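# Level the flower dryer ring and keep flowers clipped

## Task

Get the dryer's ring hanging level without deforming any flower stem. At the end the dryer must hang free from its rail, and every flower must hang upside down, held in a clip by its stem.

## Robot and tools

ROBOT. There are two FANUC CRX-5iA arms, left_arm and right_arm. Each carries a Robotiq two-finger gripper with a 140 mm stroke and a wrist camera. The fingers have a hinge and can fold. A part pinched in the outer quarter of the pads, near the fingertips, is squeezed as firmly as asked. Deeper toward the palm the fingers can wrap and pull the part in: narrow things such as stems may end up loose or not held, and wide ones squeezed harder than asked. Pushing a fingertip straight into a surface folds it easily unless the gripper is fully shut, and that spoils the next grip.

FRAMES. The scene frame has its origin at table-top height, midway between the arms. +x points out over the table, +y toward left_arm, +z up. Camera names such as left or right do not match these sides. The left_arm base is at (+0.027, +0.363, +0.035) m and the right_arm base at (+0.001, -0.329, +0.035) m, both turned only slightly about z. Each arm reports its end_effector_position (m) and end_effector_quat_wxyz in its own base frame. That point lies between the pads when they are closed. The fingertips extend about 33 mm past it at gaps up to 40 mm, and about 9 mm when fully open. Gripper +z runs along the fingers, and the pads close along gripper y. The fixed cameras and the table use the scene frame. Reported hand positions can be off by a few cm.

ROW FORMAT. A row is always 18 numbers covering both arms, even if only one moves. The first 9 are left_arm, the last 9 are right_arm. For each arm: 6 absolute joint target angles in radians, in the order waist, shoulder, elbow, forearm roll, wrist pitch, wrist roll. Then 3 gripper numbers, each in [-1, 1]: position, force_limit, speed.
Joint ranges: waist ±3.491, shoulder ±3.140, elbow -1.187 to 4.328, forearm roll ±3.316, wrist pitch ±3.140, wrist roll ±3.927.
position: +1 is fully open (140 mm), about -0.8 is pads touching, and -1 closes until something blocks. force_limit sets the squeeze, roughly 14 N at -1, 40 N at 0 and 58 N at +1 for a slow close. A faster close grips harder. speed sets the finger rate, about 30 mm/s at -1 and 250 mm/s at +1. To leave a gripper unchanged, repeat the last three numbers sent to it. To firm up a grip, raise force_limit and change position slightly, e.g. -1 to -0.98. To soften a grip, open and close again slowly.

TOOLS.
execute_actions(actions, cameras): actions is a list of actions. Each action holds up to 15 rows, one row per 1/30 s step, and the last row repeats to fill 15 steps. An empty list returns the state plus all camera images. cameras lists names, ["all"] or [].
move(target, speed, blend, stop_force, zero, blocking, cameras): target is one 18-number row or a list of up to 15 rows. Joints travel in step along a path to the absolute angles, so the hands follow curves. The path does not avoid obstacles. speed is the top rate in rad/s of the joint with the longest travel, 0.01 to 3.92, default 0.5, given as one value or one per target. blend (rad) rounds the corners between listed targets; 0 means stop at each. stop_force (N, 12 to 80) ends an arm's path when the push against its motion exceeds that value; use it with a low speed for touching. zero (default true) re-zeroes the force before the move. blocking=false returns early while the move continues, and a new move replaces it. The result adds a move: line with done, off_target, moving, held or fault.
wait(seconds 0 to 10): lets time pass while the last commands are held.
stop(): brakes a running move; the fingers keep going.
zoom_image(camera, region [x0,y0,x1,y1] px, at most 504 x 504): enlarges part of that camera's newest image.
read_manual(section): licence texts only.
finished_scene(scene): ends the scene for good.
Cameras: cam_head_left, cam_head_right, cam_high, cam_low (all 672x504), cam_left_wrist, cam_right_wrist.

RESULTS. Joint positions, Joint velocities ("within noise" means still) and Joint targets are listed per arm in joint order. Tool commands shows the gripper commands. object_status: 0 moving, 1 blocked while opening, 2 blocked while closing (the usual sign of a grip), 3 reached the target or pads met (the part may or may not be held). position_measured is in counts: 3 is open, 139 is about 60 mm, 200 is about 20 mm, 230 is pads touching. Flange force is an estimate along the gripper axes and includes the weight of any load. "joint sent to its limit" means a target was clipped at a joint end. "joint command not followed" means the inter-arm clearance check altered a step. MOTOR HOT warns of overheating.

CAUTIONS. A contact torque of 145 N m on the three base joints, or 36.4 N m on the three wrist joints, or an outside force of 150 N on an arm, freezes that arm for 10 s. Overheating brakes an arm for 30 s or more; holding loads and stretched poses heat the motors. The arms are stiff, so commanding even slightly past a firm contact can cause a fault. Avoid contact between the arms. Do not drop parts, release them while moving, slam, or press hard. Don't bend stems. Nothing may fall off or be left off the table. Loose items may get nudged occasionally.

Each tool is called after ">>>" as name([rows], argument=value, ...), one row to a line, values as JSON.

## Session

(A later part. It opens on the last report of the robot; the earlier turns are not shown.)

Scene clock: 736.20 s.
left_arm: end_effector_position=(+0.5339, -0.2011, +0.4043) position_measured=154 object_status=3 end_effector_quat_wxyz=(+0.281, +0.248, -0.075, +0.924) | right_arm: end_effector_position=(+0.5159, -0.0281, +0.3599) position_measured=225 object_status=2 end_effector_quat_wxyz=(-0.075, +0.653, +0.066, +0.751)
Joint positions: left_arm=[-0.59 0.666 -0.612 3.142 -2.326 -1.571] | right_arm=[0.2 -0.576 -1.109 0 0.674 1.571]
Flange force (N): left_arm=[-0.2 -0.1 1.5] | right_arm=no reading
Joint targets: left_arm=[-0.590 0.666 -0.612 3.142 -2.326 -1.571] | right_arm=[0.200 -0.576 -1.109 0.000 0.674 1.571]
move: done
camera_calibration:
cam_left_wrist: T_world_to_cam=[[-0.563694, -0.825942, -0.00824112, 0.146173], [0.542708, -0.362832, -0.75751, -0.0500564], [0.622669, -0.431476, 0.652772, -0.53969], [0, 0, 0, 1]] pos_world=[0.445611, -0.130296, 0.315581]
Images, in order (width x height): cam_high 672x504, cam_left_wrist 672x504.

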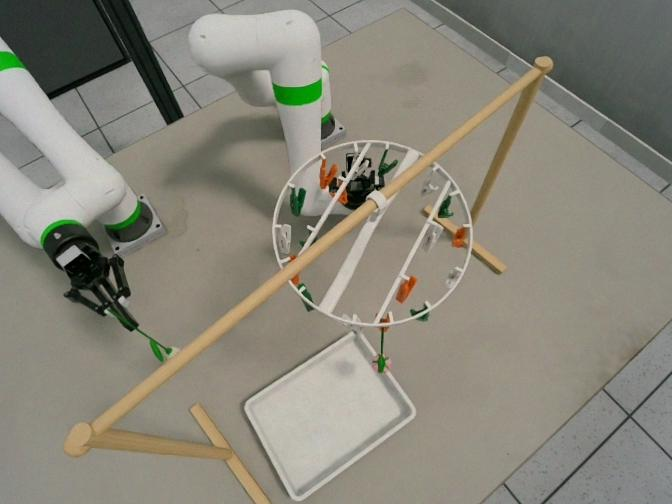

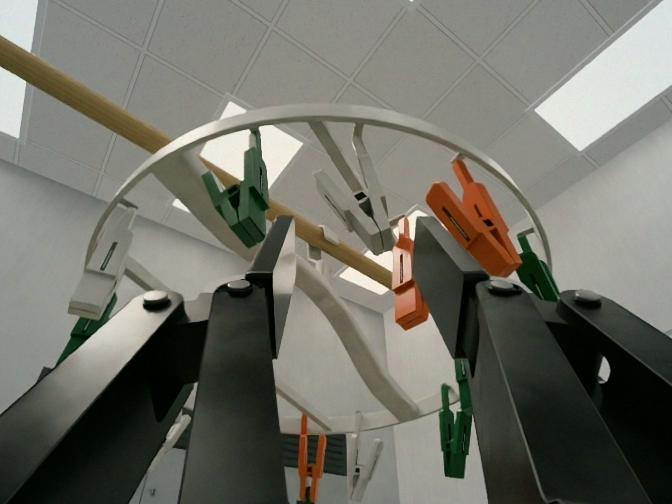

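>>> move([
  [-0.580,0.6664,-0.6123,3.1416,-2.3259,-1.571,-0.2,-1,-1,0.2,-0.5755,-1.1093,0,0.6738,1.571,-1,-1,-1],
  [-0.580,0.5163,-0.6427,3.1416,-2.2062,-1.571,-0.2,-1,-1,0.2,-0.5755,-1.1093,0,0.6738,1.571,-1,-1,-1],
], speed=0.08, blend=[0.01,0], cameras=["cam_left_wrist"])

>>> zoom_image(camera="cam_left_wrist", region=[250, 130, 450, 370])

Scene clock: 751.97 s.
left_arm: end_effector_position=(+0.5336, -0.1942, +0.4563) position_measured=154 object_status=3 end_effector_quat_wxyz=(+0.276, +0.248, -0.074, +0.926) | right_arm: end_effector_position=(+0.5159, -0.0281, +0.3599) position_measured=225 object_status=2 end_effector_quat_wxyz=(-0.075, +0.653, +0.066, +0.751)
Joint positions: left_arm=[-0.58 0.516 -0.643 3.142 -2.206 -1.571] | right_arm=[0.2 -0.576 -1.109 0 0.674 1.571]
Flange force (N): left_arm=[0.4 0.6 1.1] | right_arm=no reading
Joint targets: left_arm=[-0.580 0.516 -0.643 3.142 -2.206 -1.571] | right_arm=[0.200 -0.576 -1.109 0.000 0.674 1.571]
move: done; blend cut to 0.005 rad at target 1
camera_calibration:
cam_left_wrist: T_world_to_cam=[[-0.555401, -0.831541, -0.00826003, 0.146617], [0.546295, -0.357355, -0.757535, -0.00892624], [0.62697, -0.425248, 0.652743, -0.571484], [0, 0, 0, 1]] pos_world=[0.444611, -0.124294, 0.367481]
Images, in order (width x height): cam_left_wrist 672x504.

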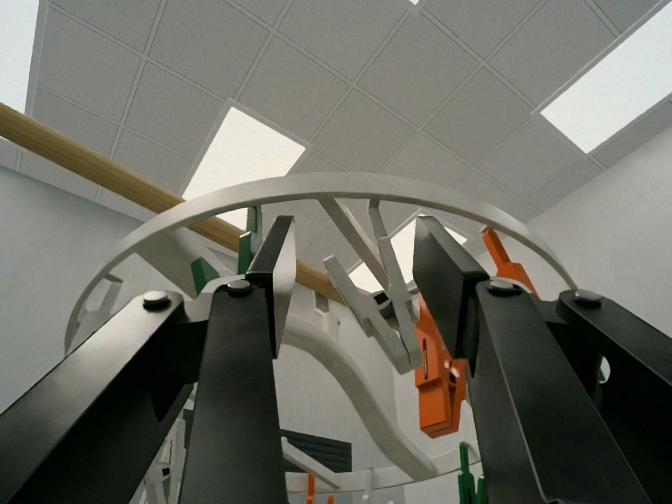

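Scaled by 2.100 from the camera's 672x504 image, which has a finer 960x720 frame.

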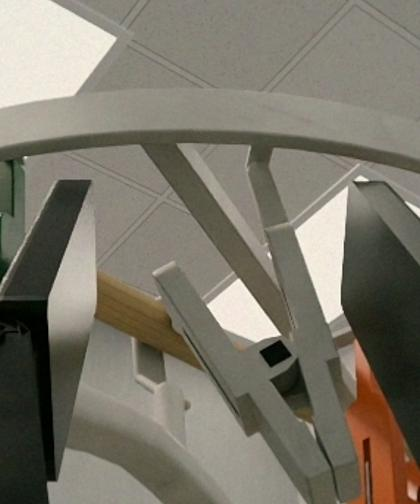

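>>> move([
  [-0.580,0.5358,-0.6304,3.1416,-2.2134,-1.571,-0.4,-1,-1,0.2,-0.5755,-1.1093,0,0.6738,1.571,-1,-1,-1],
  [-0.67,0.5358,-0.6304,3.1416,-2.2134,-1.571,-0.4,-1,-1,0.2,-0.5755,-1.1093,0,0.6738,1.571,-1,-1,-1],
], speed=0.05)

>>> wait(seconds=1.5, cameras=["cam_left_wrist"])

>>> zoom_image(camera="cam_left_wrist", region=[250, 130, 450, 370])

Scene clock: 765.33 s.
left_arm: end_effector_position=(+0.5172, -0.2439, +0.4510) position_measured=179 object_status=3 end_effector_quat_wxyz=(+0.317, +0.244, -0.085, +0.912) | right_arm: end_effector_position=(+0.5159, -0.0281, +0.3599) position_measured=225 object_status=2 end_effector_quat_wxyz=(-0.075, +0.653, +0.066, +0.751)
Joint positions: left_arm=[-0.67 0.536 -0.63 3.142 -2.213 -1.571] | right_arm=[0.2 -0.576 -1.109 0 0.674 1.571]
Flange force (N): left_arm=[-0.2 0.3 1.5] | right_arm=no reading
Joint targets: left_arm=[-0.670 0.536 -0.630 3.142 -2.213 -1.571] | right_arm=[0.200 -0.576 -1.109 0.000 0.674 1.571]
move: done

Scene clock: 766.83 s.
left_arm: end_effector_position=(+0.5172, -0.2439, +0.4510) position_measured=179 object_status=3 end_effector_quat_wxyz=(+0.317, +0.244, -0.085, +0.912) | right_arm: end_effector_position=(+0.5159, -0.0281, +0.3599) position_measured=225 object_status=2 end_effector_quat_wxyz=(-0.075, +0.653, +0.066, +0.751)
Joint positions: left_arm=[-0.67 0.536 -0.63 3.142 -2.213 -1.571] | right_arm=[0.2 -0.576 -1.109 0 0.674 1.571]
Flange force (N): left_arm=[0.2 0.1 1.0] | right_arm=no reading
Joint targets: left_arm=[-0.670 0.536 -0.630 3.142 -2.213 -1.571] | right_arm=[0.200 -0.576 -1.109 0.000 0.674 1.571]
Tool commands: left_gripper/position=-0.4 left_gripper/force_limit=-1.0 left_gripper/speed=-1.0 right_gripper/position=-1.0 right_gripper/force_limit=-1.0 right_gripper/speed=-1.0
wait: 1.50 s; at rest by 0.17 s
camera_calibration:
cam_left_wrist: T_world_to_cam=[[-0.627886, -0.778261, -0.00831176, 0.146595], [0.511984, -0.404969, -0.757544, -0.0155206], [0.5862, -0.479907, 0.652731, -0.57117], [0, 0, 0, 1]] pos_world=[0.434811, -0.166304, 0.362281]
Images, in order (width x height): cam_left_wrist 672x504.

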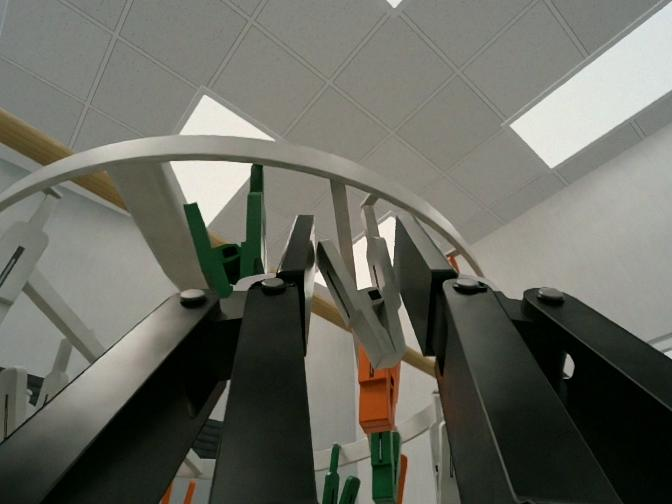

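Scaled by 2.100 from the camera's 672x504 image, which has a finer 960x720 frame.

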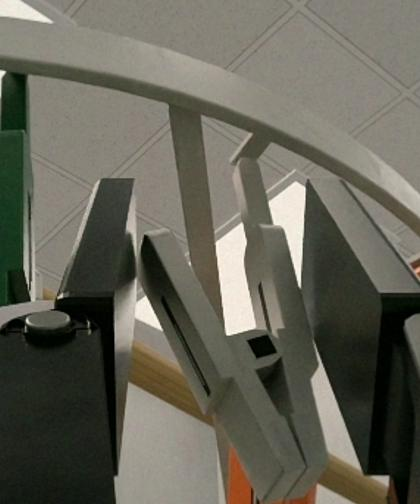

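>>> move([
  [-0.60,0.55,-0.6215,3.1416,-2.2185,-1.571,-0.4,-1,-1,0.2,-0.5755,-1.1093,0,0.6738,1.571,-1,-1,-1],
], speed=0.05)

>>> wait(seconds=1.5, cameras=["cam_left_wrist"])

>>> zoom_image(camera="cam_left_wrist", region=[250, 130, 450, 370])

Scene clock: 777.13 s.
left_arm: end_effector_position=(+0.5354, -0.2088, +0.4471) position_measured=179 object_status=3 end_effector_quat_wxyz=(+0.285, +0.247, -0.077, +0.923) | right_arm: end_effector_position=(+0.5159, -0.0281, +0.3599) position_measured=225 object_status=2 end_effector_quat_wxyz=(-0.075, +0.653, +0.066, +0.751)
Joint positions: left_arm=[-0.6 0.55 -0.622 3.142 -2.219 -1.571] | right_arm=[0.2 -0.576 -1.109 0 0.674 1.571]
Flange force (N): left_arm=[-0.4 0.7 0.7] | right_arm=no reading
Joint targets: left_arm=[-0.600 0.550 -0.621 3.142 -2.218 -1.571] | right_arm=[0.200 -0.576 -1.109 0.000 0.674 1.571]
move: done

Scene clock: 778.63 s.
left_arm: end_effector_position=(+0.5354, -0.2088, +0.4471) position_measured=179 object_status=3 end_effector_quat_wxyz=(+0.285, +0.247, -0.077, +0.923) | right_arm: end_effector_position=(+0.5159, -0.0281, +0.3599) position_measured=225 object_status=2 end_effector_quat_wxyz=(-0.075, +0.653, +0.066, +0.751)
Joint positions: left_arm=[-0.6 0.55 -0.621 3.142 -2.219 -1.571] | right_arm=[0.2 -0.576 -1.109 0 0.674 1.571]
Flange force (N): left_arm=[-1.3 0.0 0.4] | right_arm=no reading
Joint targets: left_arm=[-0.600 0.550 -0.621 3.142 -2.218 -1.571] | right_arm=[0.200 -0.576 -1.109 0.000 0.674 1.571]
Tool commands: left_gripper/position=-0.4 left_gripper/force_limit=-1.0 left_gripper/speed=-1.0 right_gripper/position=-1.0 right_gripper/force_limit=-1.0 right_gripper/speed=-1.0
wait: 1.50 s; at rest by 0.17 s
camera_calibration:
cam_left_wrist: T_world_to_cam=[[-0.57192, -0.820268, -0.00827772, 0.146623], [0.538961, -0.368137, -0.757625, -0.0203047], [0.618408, -0.437762, 0.652638, -0.570839], [0, 0, 0, 1]] pos_world=[0.447811, -0.137097, 0.358381]
Images, in order (width x height): cam_left_wrist 672x504.

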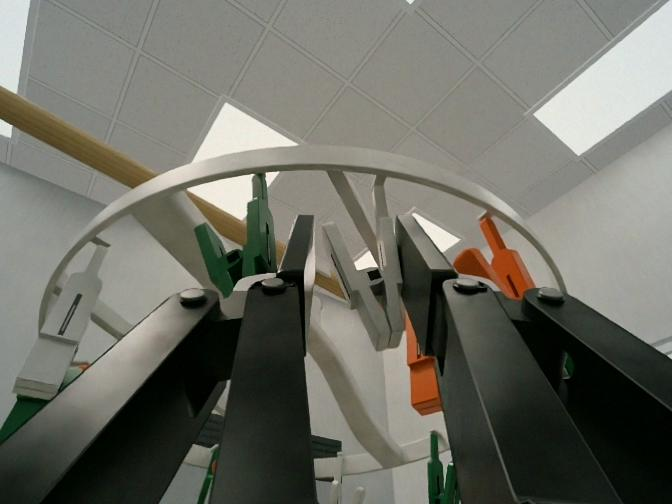

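Scaled by 2.100 from the camera's 672x504 image, which has a finer 960x720 frame.

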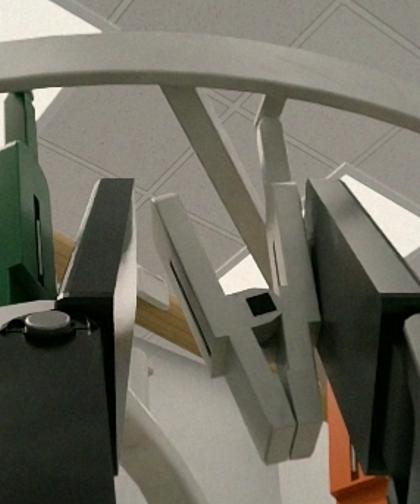

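>>> move([
  [-0.60,0.55,-0.6215,3.1416,-2.2185,-1.571,-0.58,-0.1,-1,0.2,-0.5755,-1.1093,0,0.6738,1.571,-1,-1,-1],
])

>>> wait(seconds=1.2, cameras=["cam_left_wrist"])

>>> zoom_image(camera="cam_left_wrist", region=[250, 130, 450, 370])

Scene clock: 808.73 s.
left_arm: end_effector_position=(+0.5354, -0.2088, +0.4471) position_measured=199 object_status=2 end_effector_quat_wxyz=(+0.285, +0.247, -0.077, +0.923) | right_arm: end_effector_position=(+0.5159, -0.0281, +0.3599) position_measured=225 object_status=2 end_effector_quat_wxyz=(-0.075, +0.653, +0.066, +0.751)
Joint positions: left_arm=[-0.6 0.55 -0.621 3.142 -2.219 -1.571] | right_arm=[0.2 -0.576 -1.109 0 0.674 1.571]
Flange force (N): left_arm=[1.6 0.9 0.1] | right_arm=no reading
Joint targets: left_arm=[-0.600 0.550 -0.621 3.142 -2.218 -1.571] | right_arm=[0.200 -0.576 -1.109 0.000 0.674 1.571]
move: done

Scene clock: 809.93 s.
left_arm: end_effector_position=(+0.5354, -0.2088, +0.4471) position_measured=199 object_status=2 end_effector_quat_wxyz=(+0.285, +0.247, -0.077, +0.923) | right_arm: end_effector_position=(+0.5159, -0.0281, +0.3599) position_measured=225 object_status=2 end_effector_quat_wxyz=(-0.075, +0.653, +0.066, +0.751)
Joint positions: left_arm=[-0.6 0.55 -0.621 3.142 -2.219 -1.571] | right_arm=[0.2 -0.576 -1.109 0 0.674 1.571]
Flange force (N): left_arm=[-0.2 -0.5 -0.5] | right_arm=no reading
Joint targets: left_arm=[-0.600 0.550 -0.621 3.142 -2.218 -1.571] | right_arm=[0.200 -0.576 -1.109 0.000 0.674 1.571]
Tool commands: left_gripper/position=-0.58 left_gripper/force_limit=-0.1 left_gripper/speed=-1.0 right_gripper/position=-1.0 right_gripper/force_limit=-1.0 right_gripper/speed=-1.0
wait: 1.20 s; at rest by 0.17 s
camera_calibration:
cam_left_wrist: T_world_to_cam=[[-0.57192, -0.820268, -0.00827772, 0.146623], [0.538961, -0.368137, -0.757625, -0.0203047], [0.618408, -0.437762, 0.652638, -0.570839], [0, 0, 0, 1]] pos_world=[0.447811, -0.137097, 0.358381]
Images, in order (width x height): cam_left_wrist 672x504.

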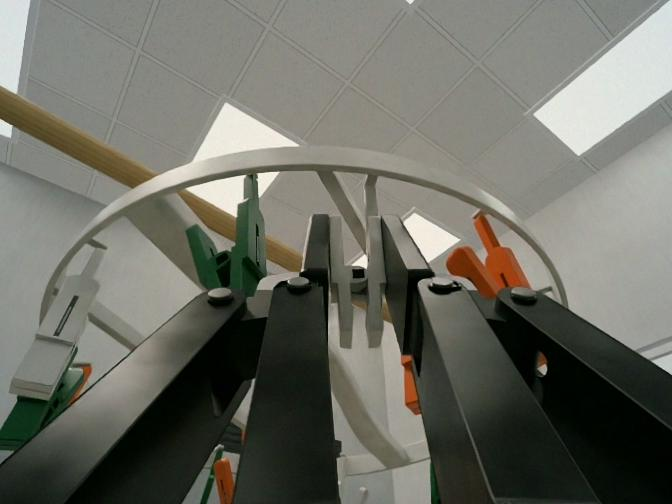

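Scaled by 2.100 from the camera's 672x504 image, which has a finer 960x720 frame.

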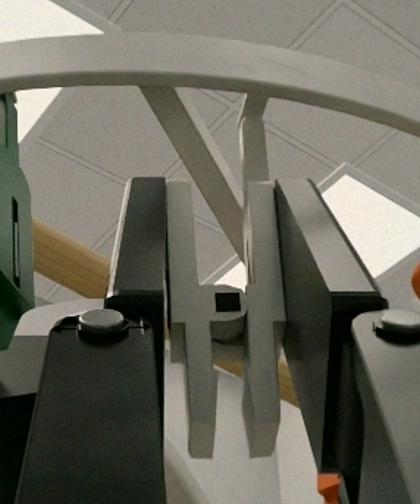

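>>> move([
  [-0.60,0.55,-0.6215,3.1416,-2.2185,-1.571,-1,0,-1,0.2,-0.5755,-1.1093,0,0.6738,1.571,-1,-1,-1],
])

>>> wait(seconds=1.2, cameras=["cam_left_wrist","cam_right_wrist","cam_head_right"])

>>> zoom_image(camera="cam_left_wrist", region=[250, 130, 450, 370])

>>> zoom_image(camera="cam_right_wrist", region=[280, 0, 440, 300])

Scene clock: 813.93 s.
left_arm: end_effector_position=(+0.5354, -0.2088, +0.4471) position_measured=201 object_status=2 end_effector_quat_wxyz=(+0.285, +0.247, -0.077, +0.923) | right_arm: end_effector_position=(+0.5159, -0.0281, +0.3599) position_measured=225 object_status=2 end_effector_quat_wxyz=(-0.075, +0.653, +0.066, +0.751)
Joint positions: left_arm=[-0.6 0.55 -0.621 3.142 -2.219 -1.571] | right_arm=[0.2 -0.576 -1.109 0 0.674 1.571]
Flange force (N): left_arm=[0.4 1.0 -0.4] | right_arm=no reading
Joint targets: left_arm=[-0.600 0.550 -0.621 3.142 -2.218 -1.571] | right_arm=[0.200 -0.576 -1.109 0.000 0.674 1.571]
move: done

Scene clock: 815.13 s.
left_arm: end_effector_position=(+0.5354, -0.2088, +0.4471) position_measured=201 object_status=2 end_effector_quat_wxyz=(+0.285, +0.247, -0.077, +0.923) | right_arm: end_effector_position=(+0.5159, -0.0281, +0.3599) position_measured=225 object_status=2 end_effector_quat_wxyz=(-0.075, +0.653, +0.066, +0.751)
Joint positions: left_arm=[-0.6 0.55 -0.621 3.142 -2.219 -1.571] | right_arm=[0.2 -0.576 -1.109 0 0.674 1.571]
Flange force (N): left_arm=[0.6 1.2 0.0] | right_arm=no reading
Joint targets: left_arm=[-0.600 0.550 -0.621 3.142 -2.218 -1.571] | right_arm=[0.200 -0.576 -1.109 0.000 0.674 1.571]
Tool commands: left_gripper/position=-1.0 left_gripper/force_limit=+0.0 left_gripper/speed=-1.0 right_gripper/position=-1.0 right_gripper/force_limit=-1.0 right_gripper/speed=-1.0
wait: 1.20 s; at rest by 0.17 s
camera_calibration:
cam_left_wrist: T_world_to_cam=[[-0.57192, -0.820268, -0.00827772, 0.146623], [0.538961, -0.368137, -0.757625, -0.0203047], [0.618408, -0.437762, 0.652638, -0.570839], [0, 0, 0, 1]] pos_world=[0.447811, -0.137097, 0.358381]
cam_right_wrist: T_world_to_cam=[[0.223679, -0.97465, -0.0050393, -0.126975], [-0.187192, -0.0378848, -0.981592, 0.453369], [0.956518, 0.220505, -0.190921, -0.272343], [0, 0, 0, 1]] pos_world=[0.37377, -0.046527, 0.392388]
Images, in order (width x height): cam_head_right 672x504, cam_left_wrist 672x504, cam_right_wrist 672x504.

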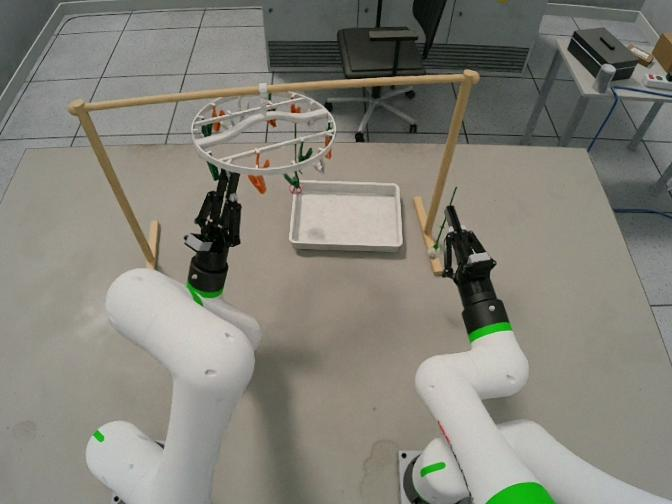

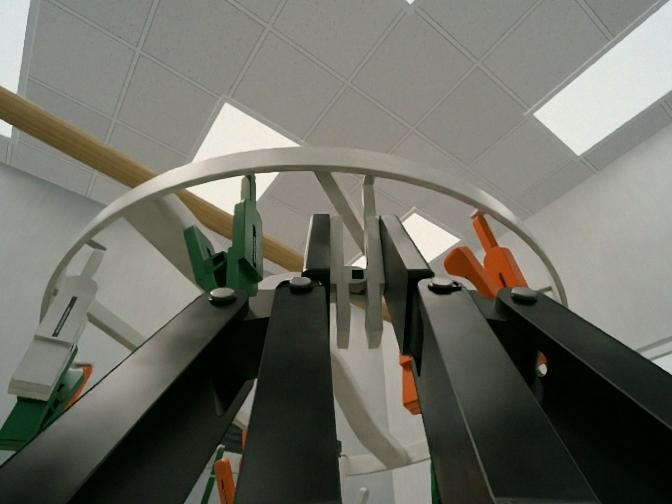

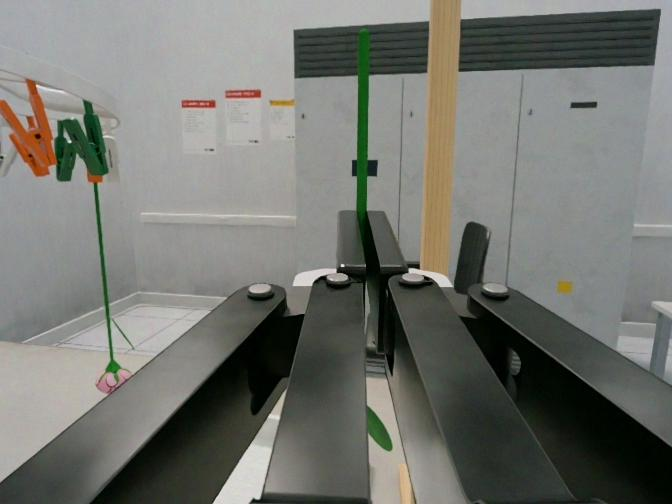

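Scaled by 2.100 from the camera's 672x504 image, which has a finer 960x720 frame.

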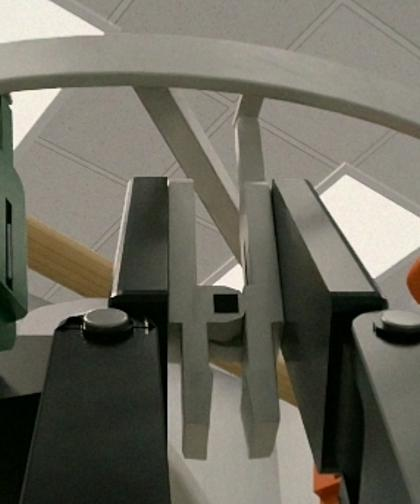

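Scaled by 1.680 from the camera's 672x504 image, which has a finer 960x720 frame.

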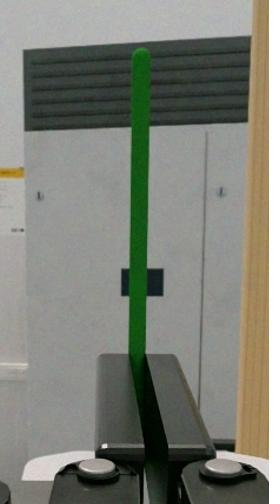

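>>> move([
  [-0.60,0.55,-0.6215,3.1416,-2.2185,-1.571,-1,0,-1,0.885,0.0295,-1.0166,0,1.1961,1.571,-1,-1,-1],
  [-0.60,0.55,-0.6215,3.1416,-2.2185,-1.571,-1,0,-1,0.885,0.1854,-0.8296,0,1.165,1.571,-1,-1,-1],
], speed=[0.3,0.15], cameras=["cam_left_wrist","cam_right_wrist","cam_head_right"])

>>> zoom_image(camera="cam_left_wrist", region=[250, 130, 490, 504])

>>> zoom_image(camera="cam_right_wrist", region=[230, 0, 480, 260])

Scene clock: 841.63 s.
left_arm: end_effector_position=(+0.5354, -0.2088, +0.4471) position_measured=201 object_status=2 end_effector_quat_wxyz=(+0.285, +0.247, -0.077, +0.923) | right_arm: end_effector_position=(+0.5154, +0.4246, +0.2760) position_measured=225 object_status=2 end_effector_quat_wxyz=(-0.325, +0.589, +0.279, +0.685)
Joint positions: left_arm=[-0.6 0.55 -0.621 3.142 -2.219 -1.571] | right_arm=[0.885 0.185 -0.83 0 1.165 1.571]
Flange force (N): left_arm=[0.3 0.3 -0.5] | right_arm=[-3.1 2.4 2.9]
Joint targets: left_arm=[-0.600 0.550 -0.621 3.142 -2.218 -1.571] | right_arm=[0.885 0.185 -0.830 0.000 1.165 1.571]
move: done
camera_calibration:
cam_left_wrist: T_world_to_cam=[[-0.57192, -0.820268, -0.00827772, 0.146623], [0.538961, -0.368137, -0.757625, -0.0203047], [0.618408, -0.437762, 0.652638, -0.570839], [0, 0, 0, 1]] pos_world=[0.447811, -0.137097, 0.358381]
cam_right_wrist: T_world_to_cam=[[0.789876, -0.613248, -0.00485845, -0.131402], [-0.114841, -0.140126, -0.983451, 0.394696], [0.602418, 0.777362, -0.181108, -0.444285], [0, 0, 0, 1]] pos_world=[0.416764, 0.320095, 0.307062]
Images, in order (width x height): cam_head_right 672x504, cam_left_wrist 672x504, cam_right_wrist 672x504.

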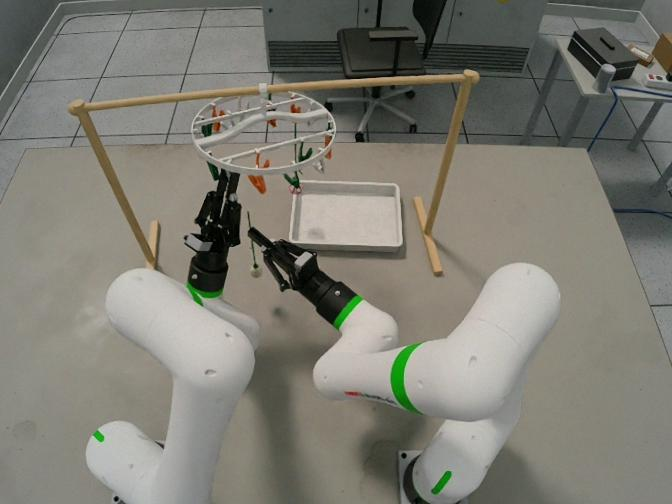

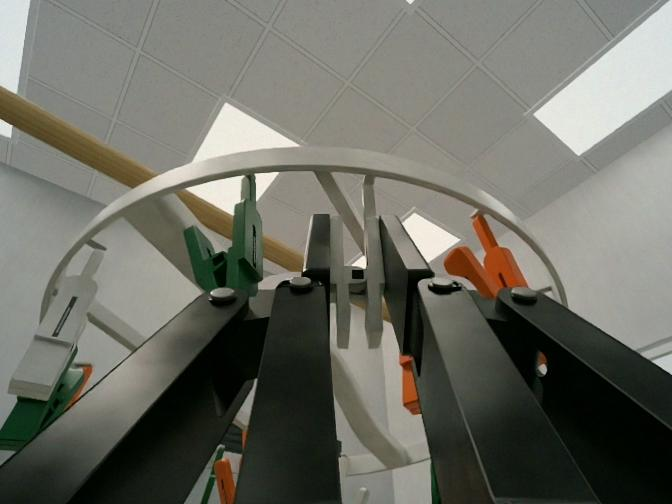

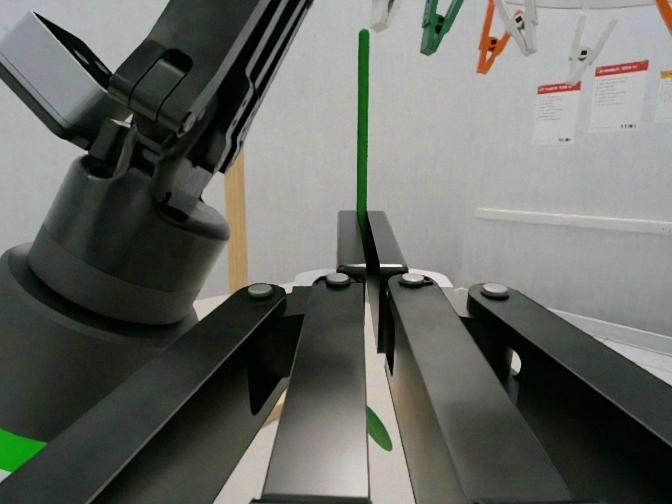

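Scaled by 1.348 from the camera's 672x504 image, which has a finer 960x720 frame.

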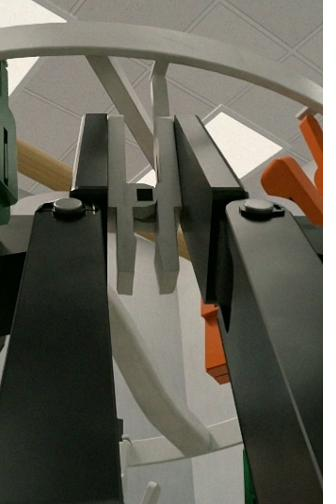

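Scaled by 1.938 from the camera's 672x504 image, which has a finer 960x720 frame.

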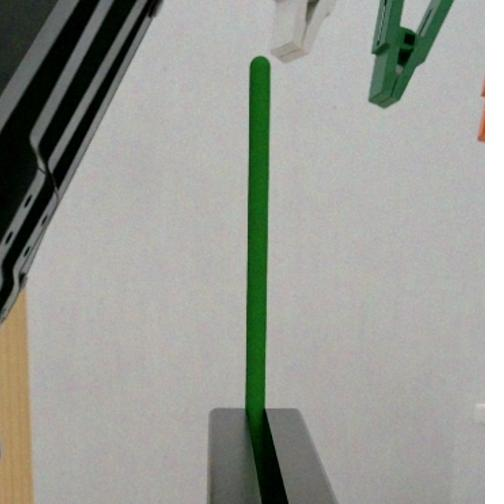

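>>> move([
  [-0.60,0.55,-0.6215,3.1416,-2.2185,-1.571,-1,0,-1,0.885,0.2607,-0.7248,0,1.1355,1.571,-1,-1,-1],
], speed=0.1, cameras=["cam_left_wrist","cam_head_right"])

>>> zoom_image(camera="cam_left_wrist", region=[250, 190, 490, 504])

Scene clock: 849.07 s.
left_arm: end_effector_position=(+0.5354, -0.2088, +0.4471) position_measured=201 object_status=2 end_effector_quat_wxyz=(+0.285, +0.247, -0.077, +0.923) | right_arm: end_effector_position=(+0.5412, +0.4561, +0.2760) position_measured=225 object_status=2 end_effector_quat_wxyz=(-0.325, +0.589, +0.279, +0.685)
Joint positions: left_arm=[-0.6 0.55 -0.621 3.142 -2.218 -1.571] | right_arm=[0.885 0.261 -0.725 0 1.136 1.571]
Flange force (N): left_arm=[0.7 0.6 -0.2] | right_arm=[-2.9 0.0 4.3]
Joint targets: left_arm=[-0.600 0.550 -0.621 3.142 -2.218 -1.571] | right_arm=[0.885 0.261 -0.725 0.000 1.136 1.571]
move: done
camera_calibration:
cam_left_wrist: T_world_to_cam=[[-0.57192, -0.820268, -0.00827772, 0.146623], [0.538961, -0.368137, -0.757625, -0.0203047], [0.618408, -0.437762, 0.652638, -0.570839], [0, 0, 0, 1]] pos_world=[0.447811, -0.137097, 0.358381]
Images, in order (width x height): cam_head_right 672x504, cam_left_wrist 672x504.

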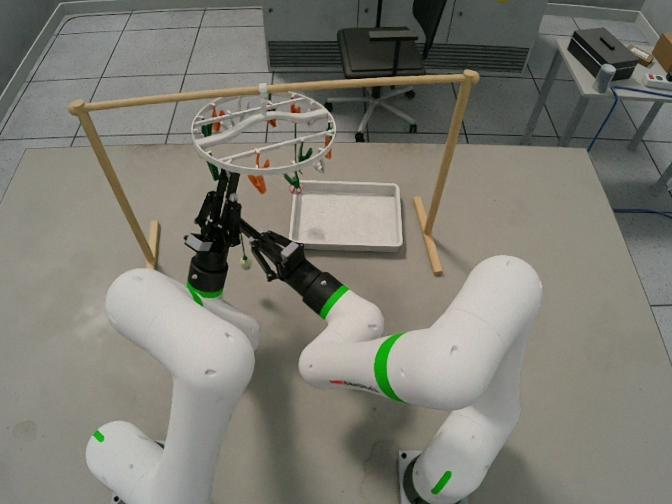

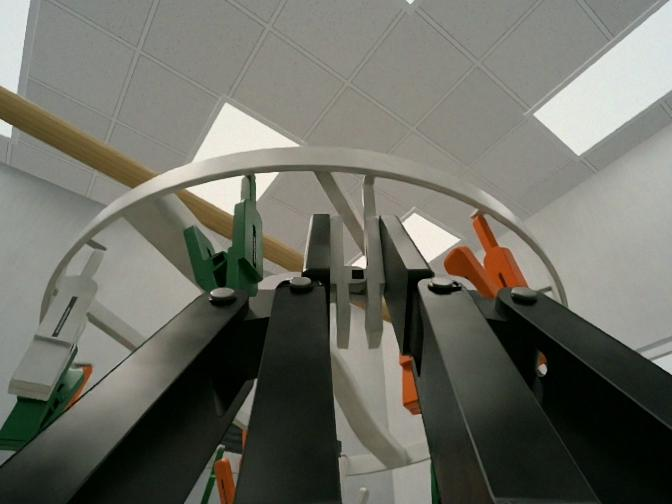

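Scaled by 1.605 from the camera's 672x504 image, which has a finer 960x720 frame.

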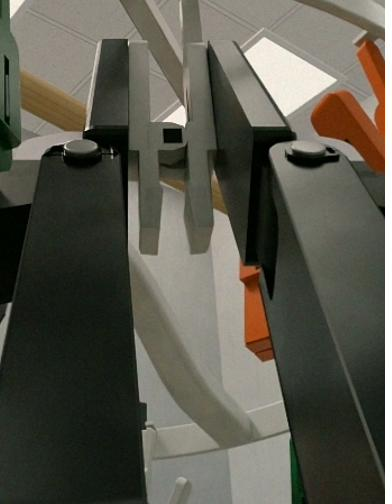

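>>> move([
  [-0.60,0.55,-0.6215,3.1416,-2.2185,-1.571,-1,0,-1,0.885,0.1974,-0.7158,0,1.0632,1.571,-1,-1,-1],
], speed=0.1, cameras=["cam_left_wrist"])

>>> zoom_image(camera="cam_left_wrist", region=[250, 190, 490, 504])

Scene clock: 879.33 s.
left_arm: end_effector_position=(+0.5354, -0.2088, +0.4471) position_measured=201 object_status=2 end_effector_quat_wxyz=(+0.285, +0.247, -0.077, +0.923) | right_arm: end_effector_position=(+0.5412, +0.4561, +0.3000) position_measured=225 object_status=2 end_effector_quat_wxyz=(-0.325, +0.589, +0.279, +0.685)
Joint positions: left_arm=[-0.6 0.55 -0.621 3.142 -2.218 -1.571] | right_arm=[0.885 0.197 -0.716 0 1.063 1.571]
Flange force (N): left_arm=[-0.5 0.5 -0.3] | right_arm=[-2.8 -0.2 3.4]
Joint targets: left_arm=[-0.600 0.550 -0.621 3.142 -2.218 -1.571] | right_arm=[0.885 0.197 -0.716 0.000 1.063 1.571]
move: done
camera_calibration:
cam_left_wrist: T_world_to_cam=[[-0.57192, -0.820268, -0.00827772, 0.146623], [0.538961, -0.368137, -0.757625, -0.0203047], [0.618408, -0.437762, 0.652638, -0.570839], [0, 0, 0, 1]] pos_world=[0.447811, -0.137097, 0.358381]
Images, in order (width x height): cam_left_wrist 672x504.

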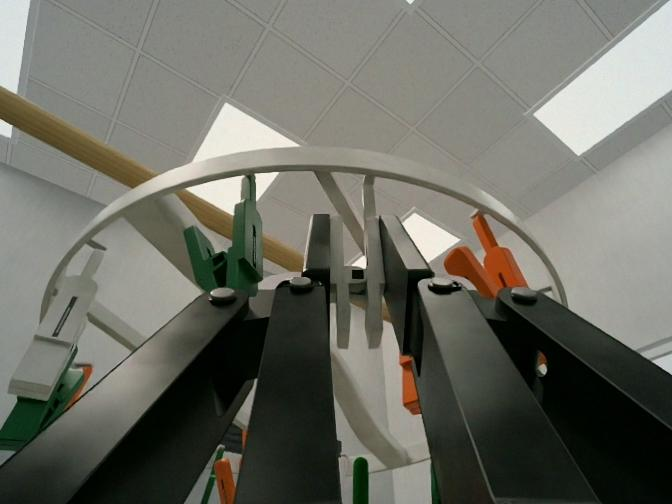

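Scaled by 1.605 from the camera's 672x504 image, which has a finer 960x720 frame.

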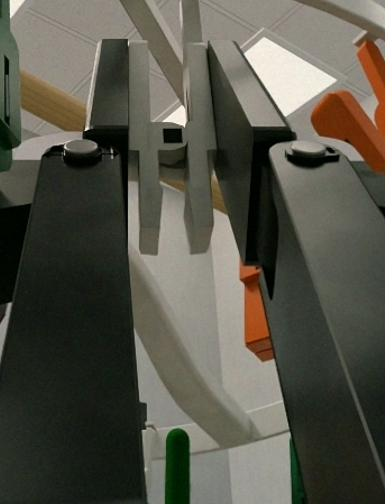

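>>> move([
  [-0.60,0.55,-0.6215,3.1416,-2.2185,-1.571,-1,0,-1,0.885,0.1357,-0.702,0,0.9877,1.571,-1,-1,-1],
], speed=0.1, cameras=["cam_left_wrist","cam_right_wrist"])

>>> zoom_image(camera="cam_left_wrist", region=[250, 190, 490, 504])

>>> zoom_image(camera="cam_right_wrist", region=[250, 150, 490, 400])

Scene clock: 901.73 s.
left_arm: end_effector_position=(+0.5354, -0.2088, +0.4471) position_measured=201 object_status=2 end_effector_quat_wxyz=(+0.285, +0.247, -0.077, +0.923) | right_arm: end_effector_position=(+0.5412, +0.4561, +0.3250) position_measured=225 object_status=2 end_effector_quat_wxyz=(-0.325, +0.589, +0.279, +0.685)
Joint positions: left_arm=[-0.6 0.55 -0.621 3.142 -2.218 -1.571] | right_arm=[0.885 0.136 -0.702 0 0.988 1.571]
Flange force (N): left_arm=[-0.4 0.3 -0.3] | right_arm=[-3.6 0.4 4.3]
Joint targets: left_arm=[-0.600 0.550 -0.621 3.142 -2.218 -1.571] | right_arm=[0.885 0.136 -0.702 0.000 0.988 1.571]
move: done
camera_calibration:
cam_left_wrist: T_world_to_cam=[[-0.57192, -0.820268, -0.00827772, 0.146623], [0.538961, -0.368137, -0.757625, -0.0203047], [0.618408, -0.437762, 0.652638, -0.570839], [0, 0, 0, 1]] pos_world=[0.447811, -0.137097, 0.358381]
cam_right_wrist: T_world_to_cam=[[0.789876, -0.613248, -0.00485845, -0.132305], [-0.114841, -0.140126, -0.983451, 0.450175], [0.602418, 0.777362, -0.181108, -0.475518], [0, 0, 0, 1]] pos_world=[0.442664, 0.351595, 0.355962]
Images, in order (width x height): cam_left_wrist 672x504, cam_right_wrist 672x504.

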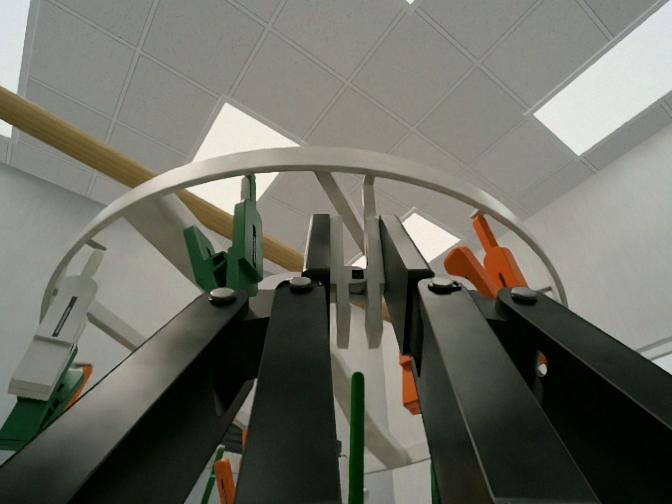

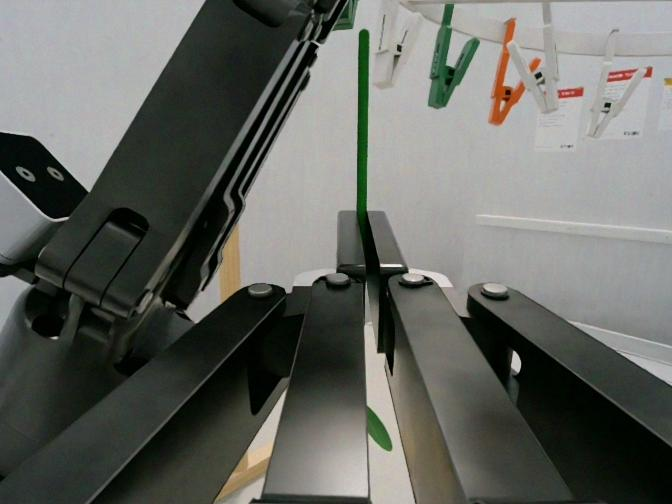

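Scaled by 1.605 from the camera's 672x504 image, which has a finer 960x720 frame.

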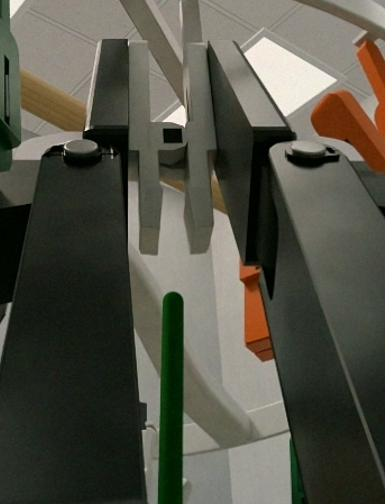

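Scaled by 2.016 from the camera's 672x504 image, which has a finer 960x720 frame.

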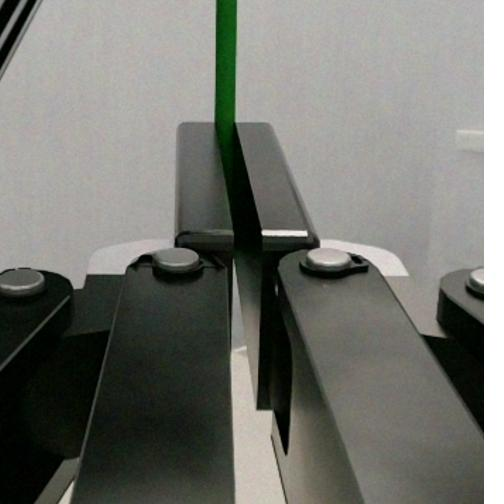

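>>> move([
  [-0.60,0.55,-0.6215,3.1416,-2.2185,-1.571,-1,0,-1,0.885,0.1337,-0.7044,0,0.9881,1.571,-1,-1,-1],
  [-0.60,0.55,-0.6215,3.1416,-2.2185,-1.571,-1,0,-1,0.885,0.0724,-0.6844,0,0.9068,1.571,-1,-1,-1],
], speed=0.06, cameras=["cam_left_wrist","cam_right_wrist"])

>>> zoom_image(camera="cam_left_wrist", region=[250, 190, 490, 504])

>>> zoom_image(camera="cam_right_wrist", region=[250, 0, 490, 250])

Scene clock: 917.10 s.
left_arm: end_effector_position=(+0.5354, -0.2088, +0.4471) position_measured=201 object_status=2 end_effector_quat_wxyz=(+0.285, +0.247, -0.077, +0.923) | right_arm: end_effector_position=(+0.5406, +0.4554, +0.3520) position_measured=225 object_status=2 end_effector_quat_wxyz=(-0.325, +0.589, +0.279, +0.685)
Joint positions: left_arm=[-0.6 0.55 -0.621 3.142 -2.218 -1.571] | right_arm=[0.885 0.072 -0.684 0 0.907 1.571]
Flange force (N): left_arm=[0.6 0.5 -0.2] | right_arm=[-1.7 0.2 2.5]
Joint targets: left_arm=[-0.600 0.550 -0.621 3.142 -2.218 -1.571] | right_arm=[0.885 0.072 -0.684 0.000 0.907 1.571]
move: done
camera_calibration:
cam_left_wrist: T_world_to_cam=[[-0.57192, -0.820268, -0.00827772, 0.146623], [0.538961, -0.368137, -0.757625, -0.0203047], [0.618408, -0.437762, 0.652638, -0.570839], [0, 0, 0, 1]] pos_world=[0.447811, -0.137097, 0.358381]
cam_right_wrist: T_world_to_cam=[[0.789876, -0.613248, -0.00485845, -0.132129], [-0.114841, -0.140126, -0.983451, 0.476561], [0.602418, 0.777362, -0.181108, -0.469722], [0, 0, 0, 1]] pos_world=[0.442064, 0.350895, 0.382962]
Images, in order (width x height): cam_left_wrist 672x504, cam_right_wrist 672x504.

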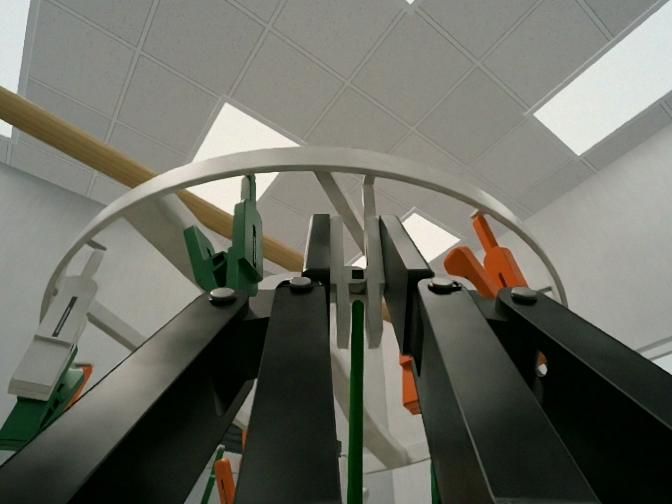

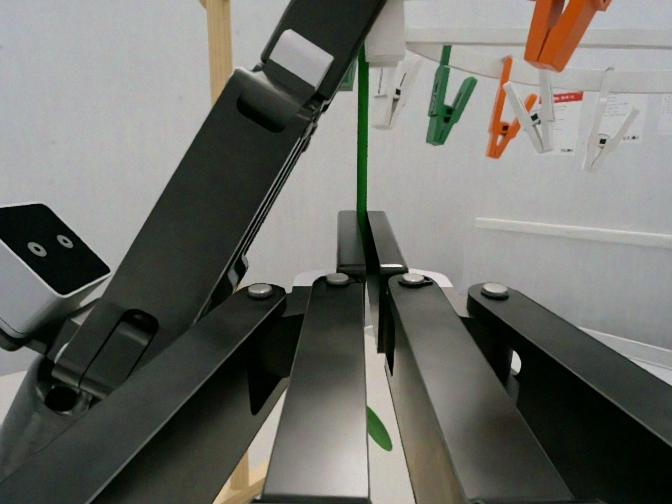

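Scaled by 1.605 from the camera's 672x504 image, which has a finer 960x720 frame.

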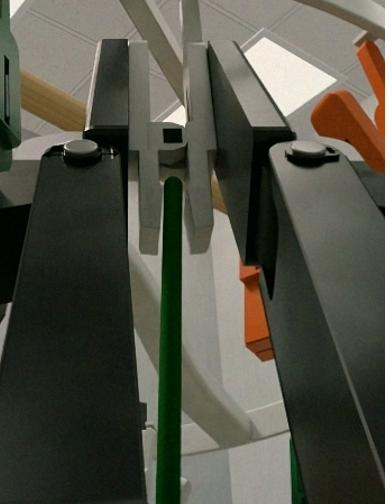

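Scaled by 2.016 from the camera's 672x504 image, which has a finer 960x720 frame.

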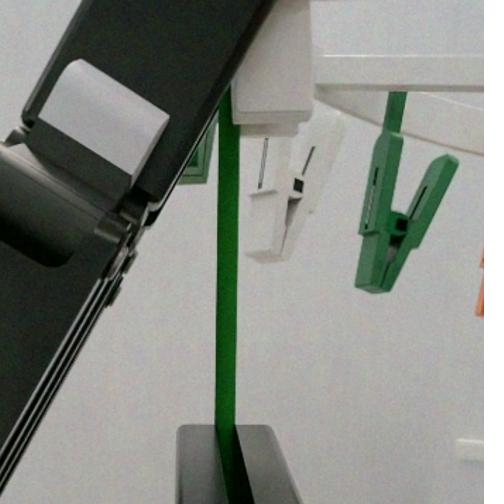

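>>> move([
  [-0.60,0.55,-0.6215,3.1416,-2.2185,-1.571,-1,0,-1,0.875,0.0758,-0.6807,0,0.9065,1.571,-1,-1,-1],
], speed=0.03, cameras=["cam_left_wrist","cam_right_wrist"])

>>> zoom_image(camera="cam_left_wrist", region=[290, 210, 430, 380])

>>> zoom_image(camera="cam_right_wrist", region=[300, 0, 450, 160])

Scene clock: 939.97 s.
left_arm: end_effector_position=(+0.5354, -0.2088, +0.4471) position_measured=201 object_status=2 end_effector_quat_wxyz=(+0.285, +0.247, -0.077, +0.923) | right_arm: end_effector_position=(+0.5461, +0.4511, +0.3520) position_measured=225 object_status=2 end_effector_quat_wxyz=(-0.321, +0.591, +0.276, +0.687)
Joint positions: left_arm=[-0.6 0.55 -0.621 3.142 -2.218 -1.571] | right_arm=[0.875 0.076 -0.681 0 0.907 1.571]
Flange force (N): left_arm=[-1.3 0.1 -0.6] | right_arm=[-2.0 -0.5 2.8]
Joint targets: left_arm=[-0.600 0.550 -0.621 3.142 -2.218 -1.571] | right_arm=[0.875 0.076 -0.681 0.000 0.907 1.571]
move: done
camera_calibration:
cam_left_wrist: T_world_to_cam=[[-0.57192, -0.820268, -0.00827772, 0.146623], [0.538961, -0.368137, -0.757625, -0.0203047], [0.618408, -0.437762, 0.652638, -0.570839], [0, 0, 0, 1]] pos_world=[0.447811, -0.137097, 0.358381]
cam_right_wrist: T_world_to_cam=[[0.783724, -0.621091, -0.00480799, -0.132149], [-0.116196, -0.139009, -0.98345, 0.476823], [0.610144, 0.771312, -0.181113, -0.471166], [0, 0, 0, 1]] pos_world=[0.446453, 0.347622, 0.382962]
Images, in order (width x height): cam_left_wrist 672x504, cam_right_wrist 672x504.

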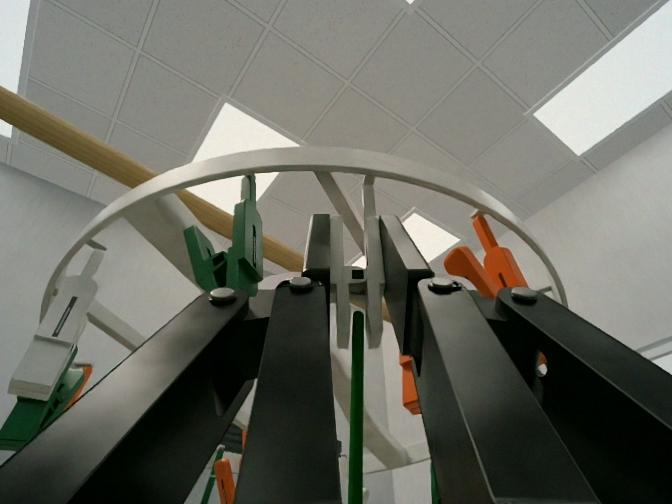

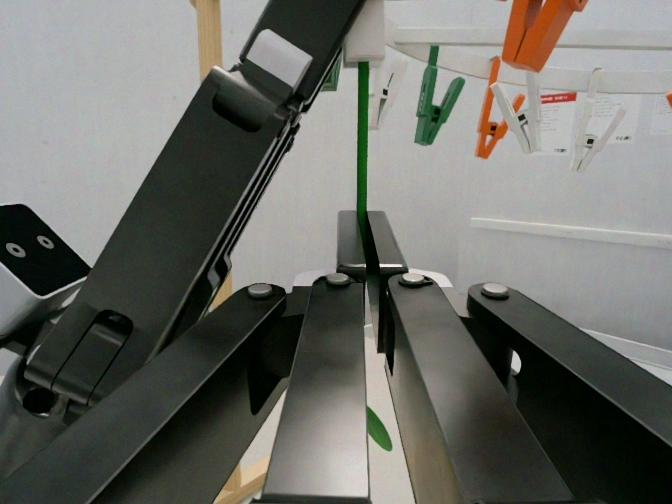

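Scaled by 2.965 from the camera's 672x504 image, which has a finer 960x720 frame.

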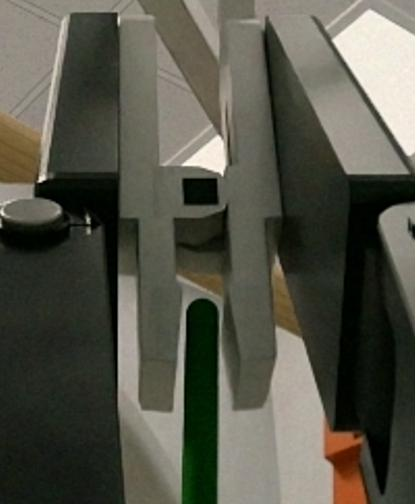

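Scaled by 3.150 from the camera's 672x504 image, which has a finer 960x720 frame.

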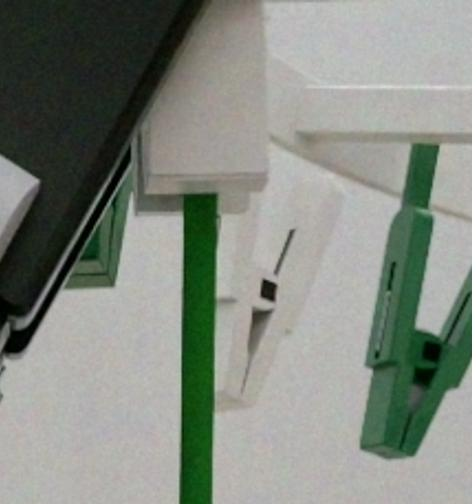

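>>> move([
  [-0.60,0.55,-0.6215,3.1416,-2.2185,-1.571,-0.4,-1,-1,0.875,0.0758,-0.6807,0,0.9065,1.571,-1,-1,-1],
], cameras=["cam_left_wrist"])

>>> zoom_image(camera="cam_left_wrist", region=[290, 210, 430, 380])

Scene clock: 944.40 s.
left_arm: end_effector_position=(+0.5354, -0.2088, +0.4471) position_measured=179 object_status=0 end_effector_quat_wxyz=(+0.285, +0.247, -0.077, +0.923) | right_arm: end_effector_position=(+0.5461, +0.4511, +0.3520) position_measured=225 object_status=2 end_effector_quat_wxyz=(-0.321, +0.591, +0.276, +0.687)
Joint positions: left_arm=[-0.6 0.55 -0.621 3.142 -2.218 -1.571] | right_arm=[0.875 0.076 -0.681 0 0.906 1.571]
Flange force (N): left_arm=[-1.2 0.1 0.5] | right_arm=[-1.1 -0.2 3.1]
Joint targets: left_arm=[-0.600 0.550 -0.621 3.142 -2.218 -1.571] | right_arm=[0.875 0.076 -0.681 0.000 0.907 1.571]
move: done
camera_calibration:
cam_left_wrist: T_world_to_cam=[[-0.57192, -0.820268, -0.00827772, 0.146623], [0.538961, -0.368137, -0.757625, -0.0203047], [0.618408, -0.437762, 0.652638, -0.570839], [0, 0, 0, 1]] pos_world=[0.447811, -0.137097, 0.358381]
Images, in order (width x height): cam_left_wrist 672x504.

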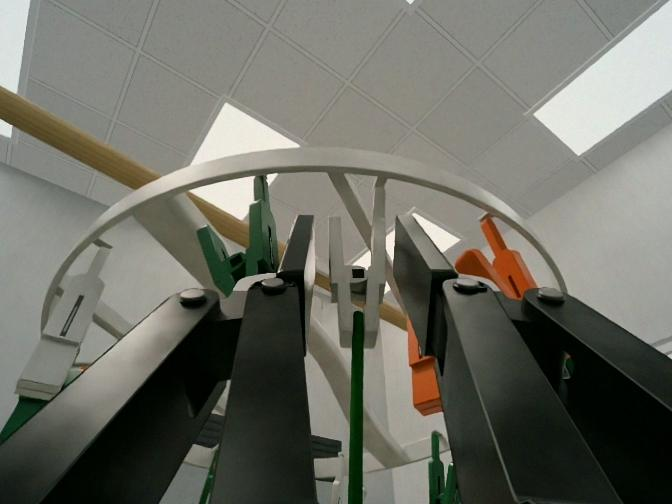

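Scaled by 2.965 from the camera's 672x504 image, which has a finer 960x720 frame.

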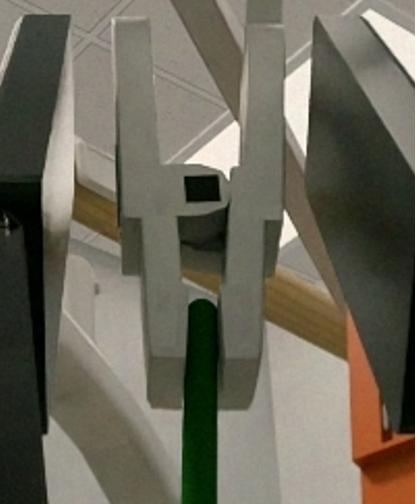

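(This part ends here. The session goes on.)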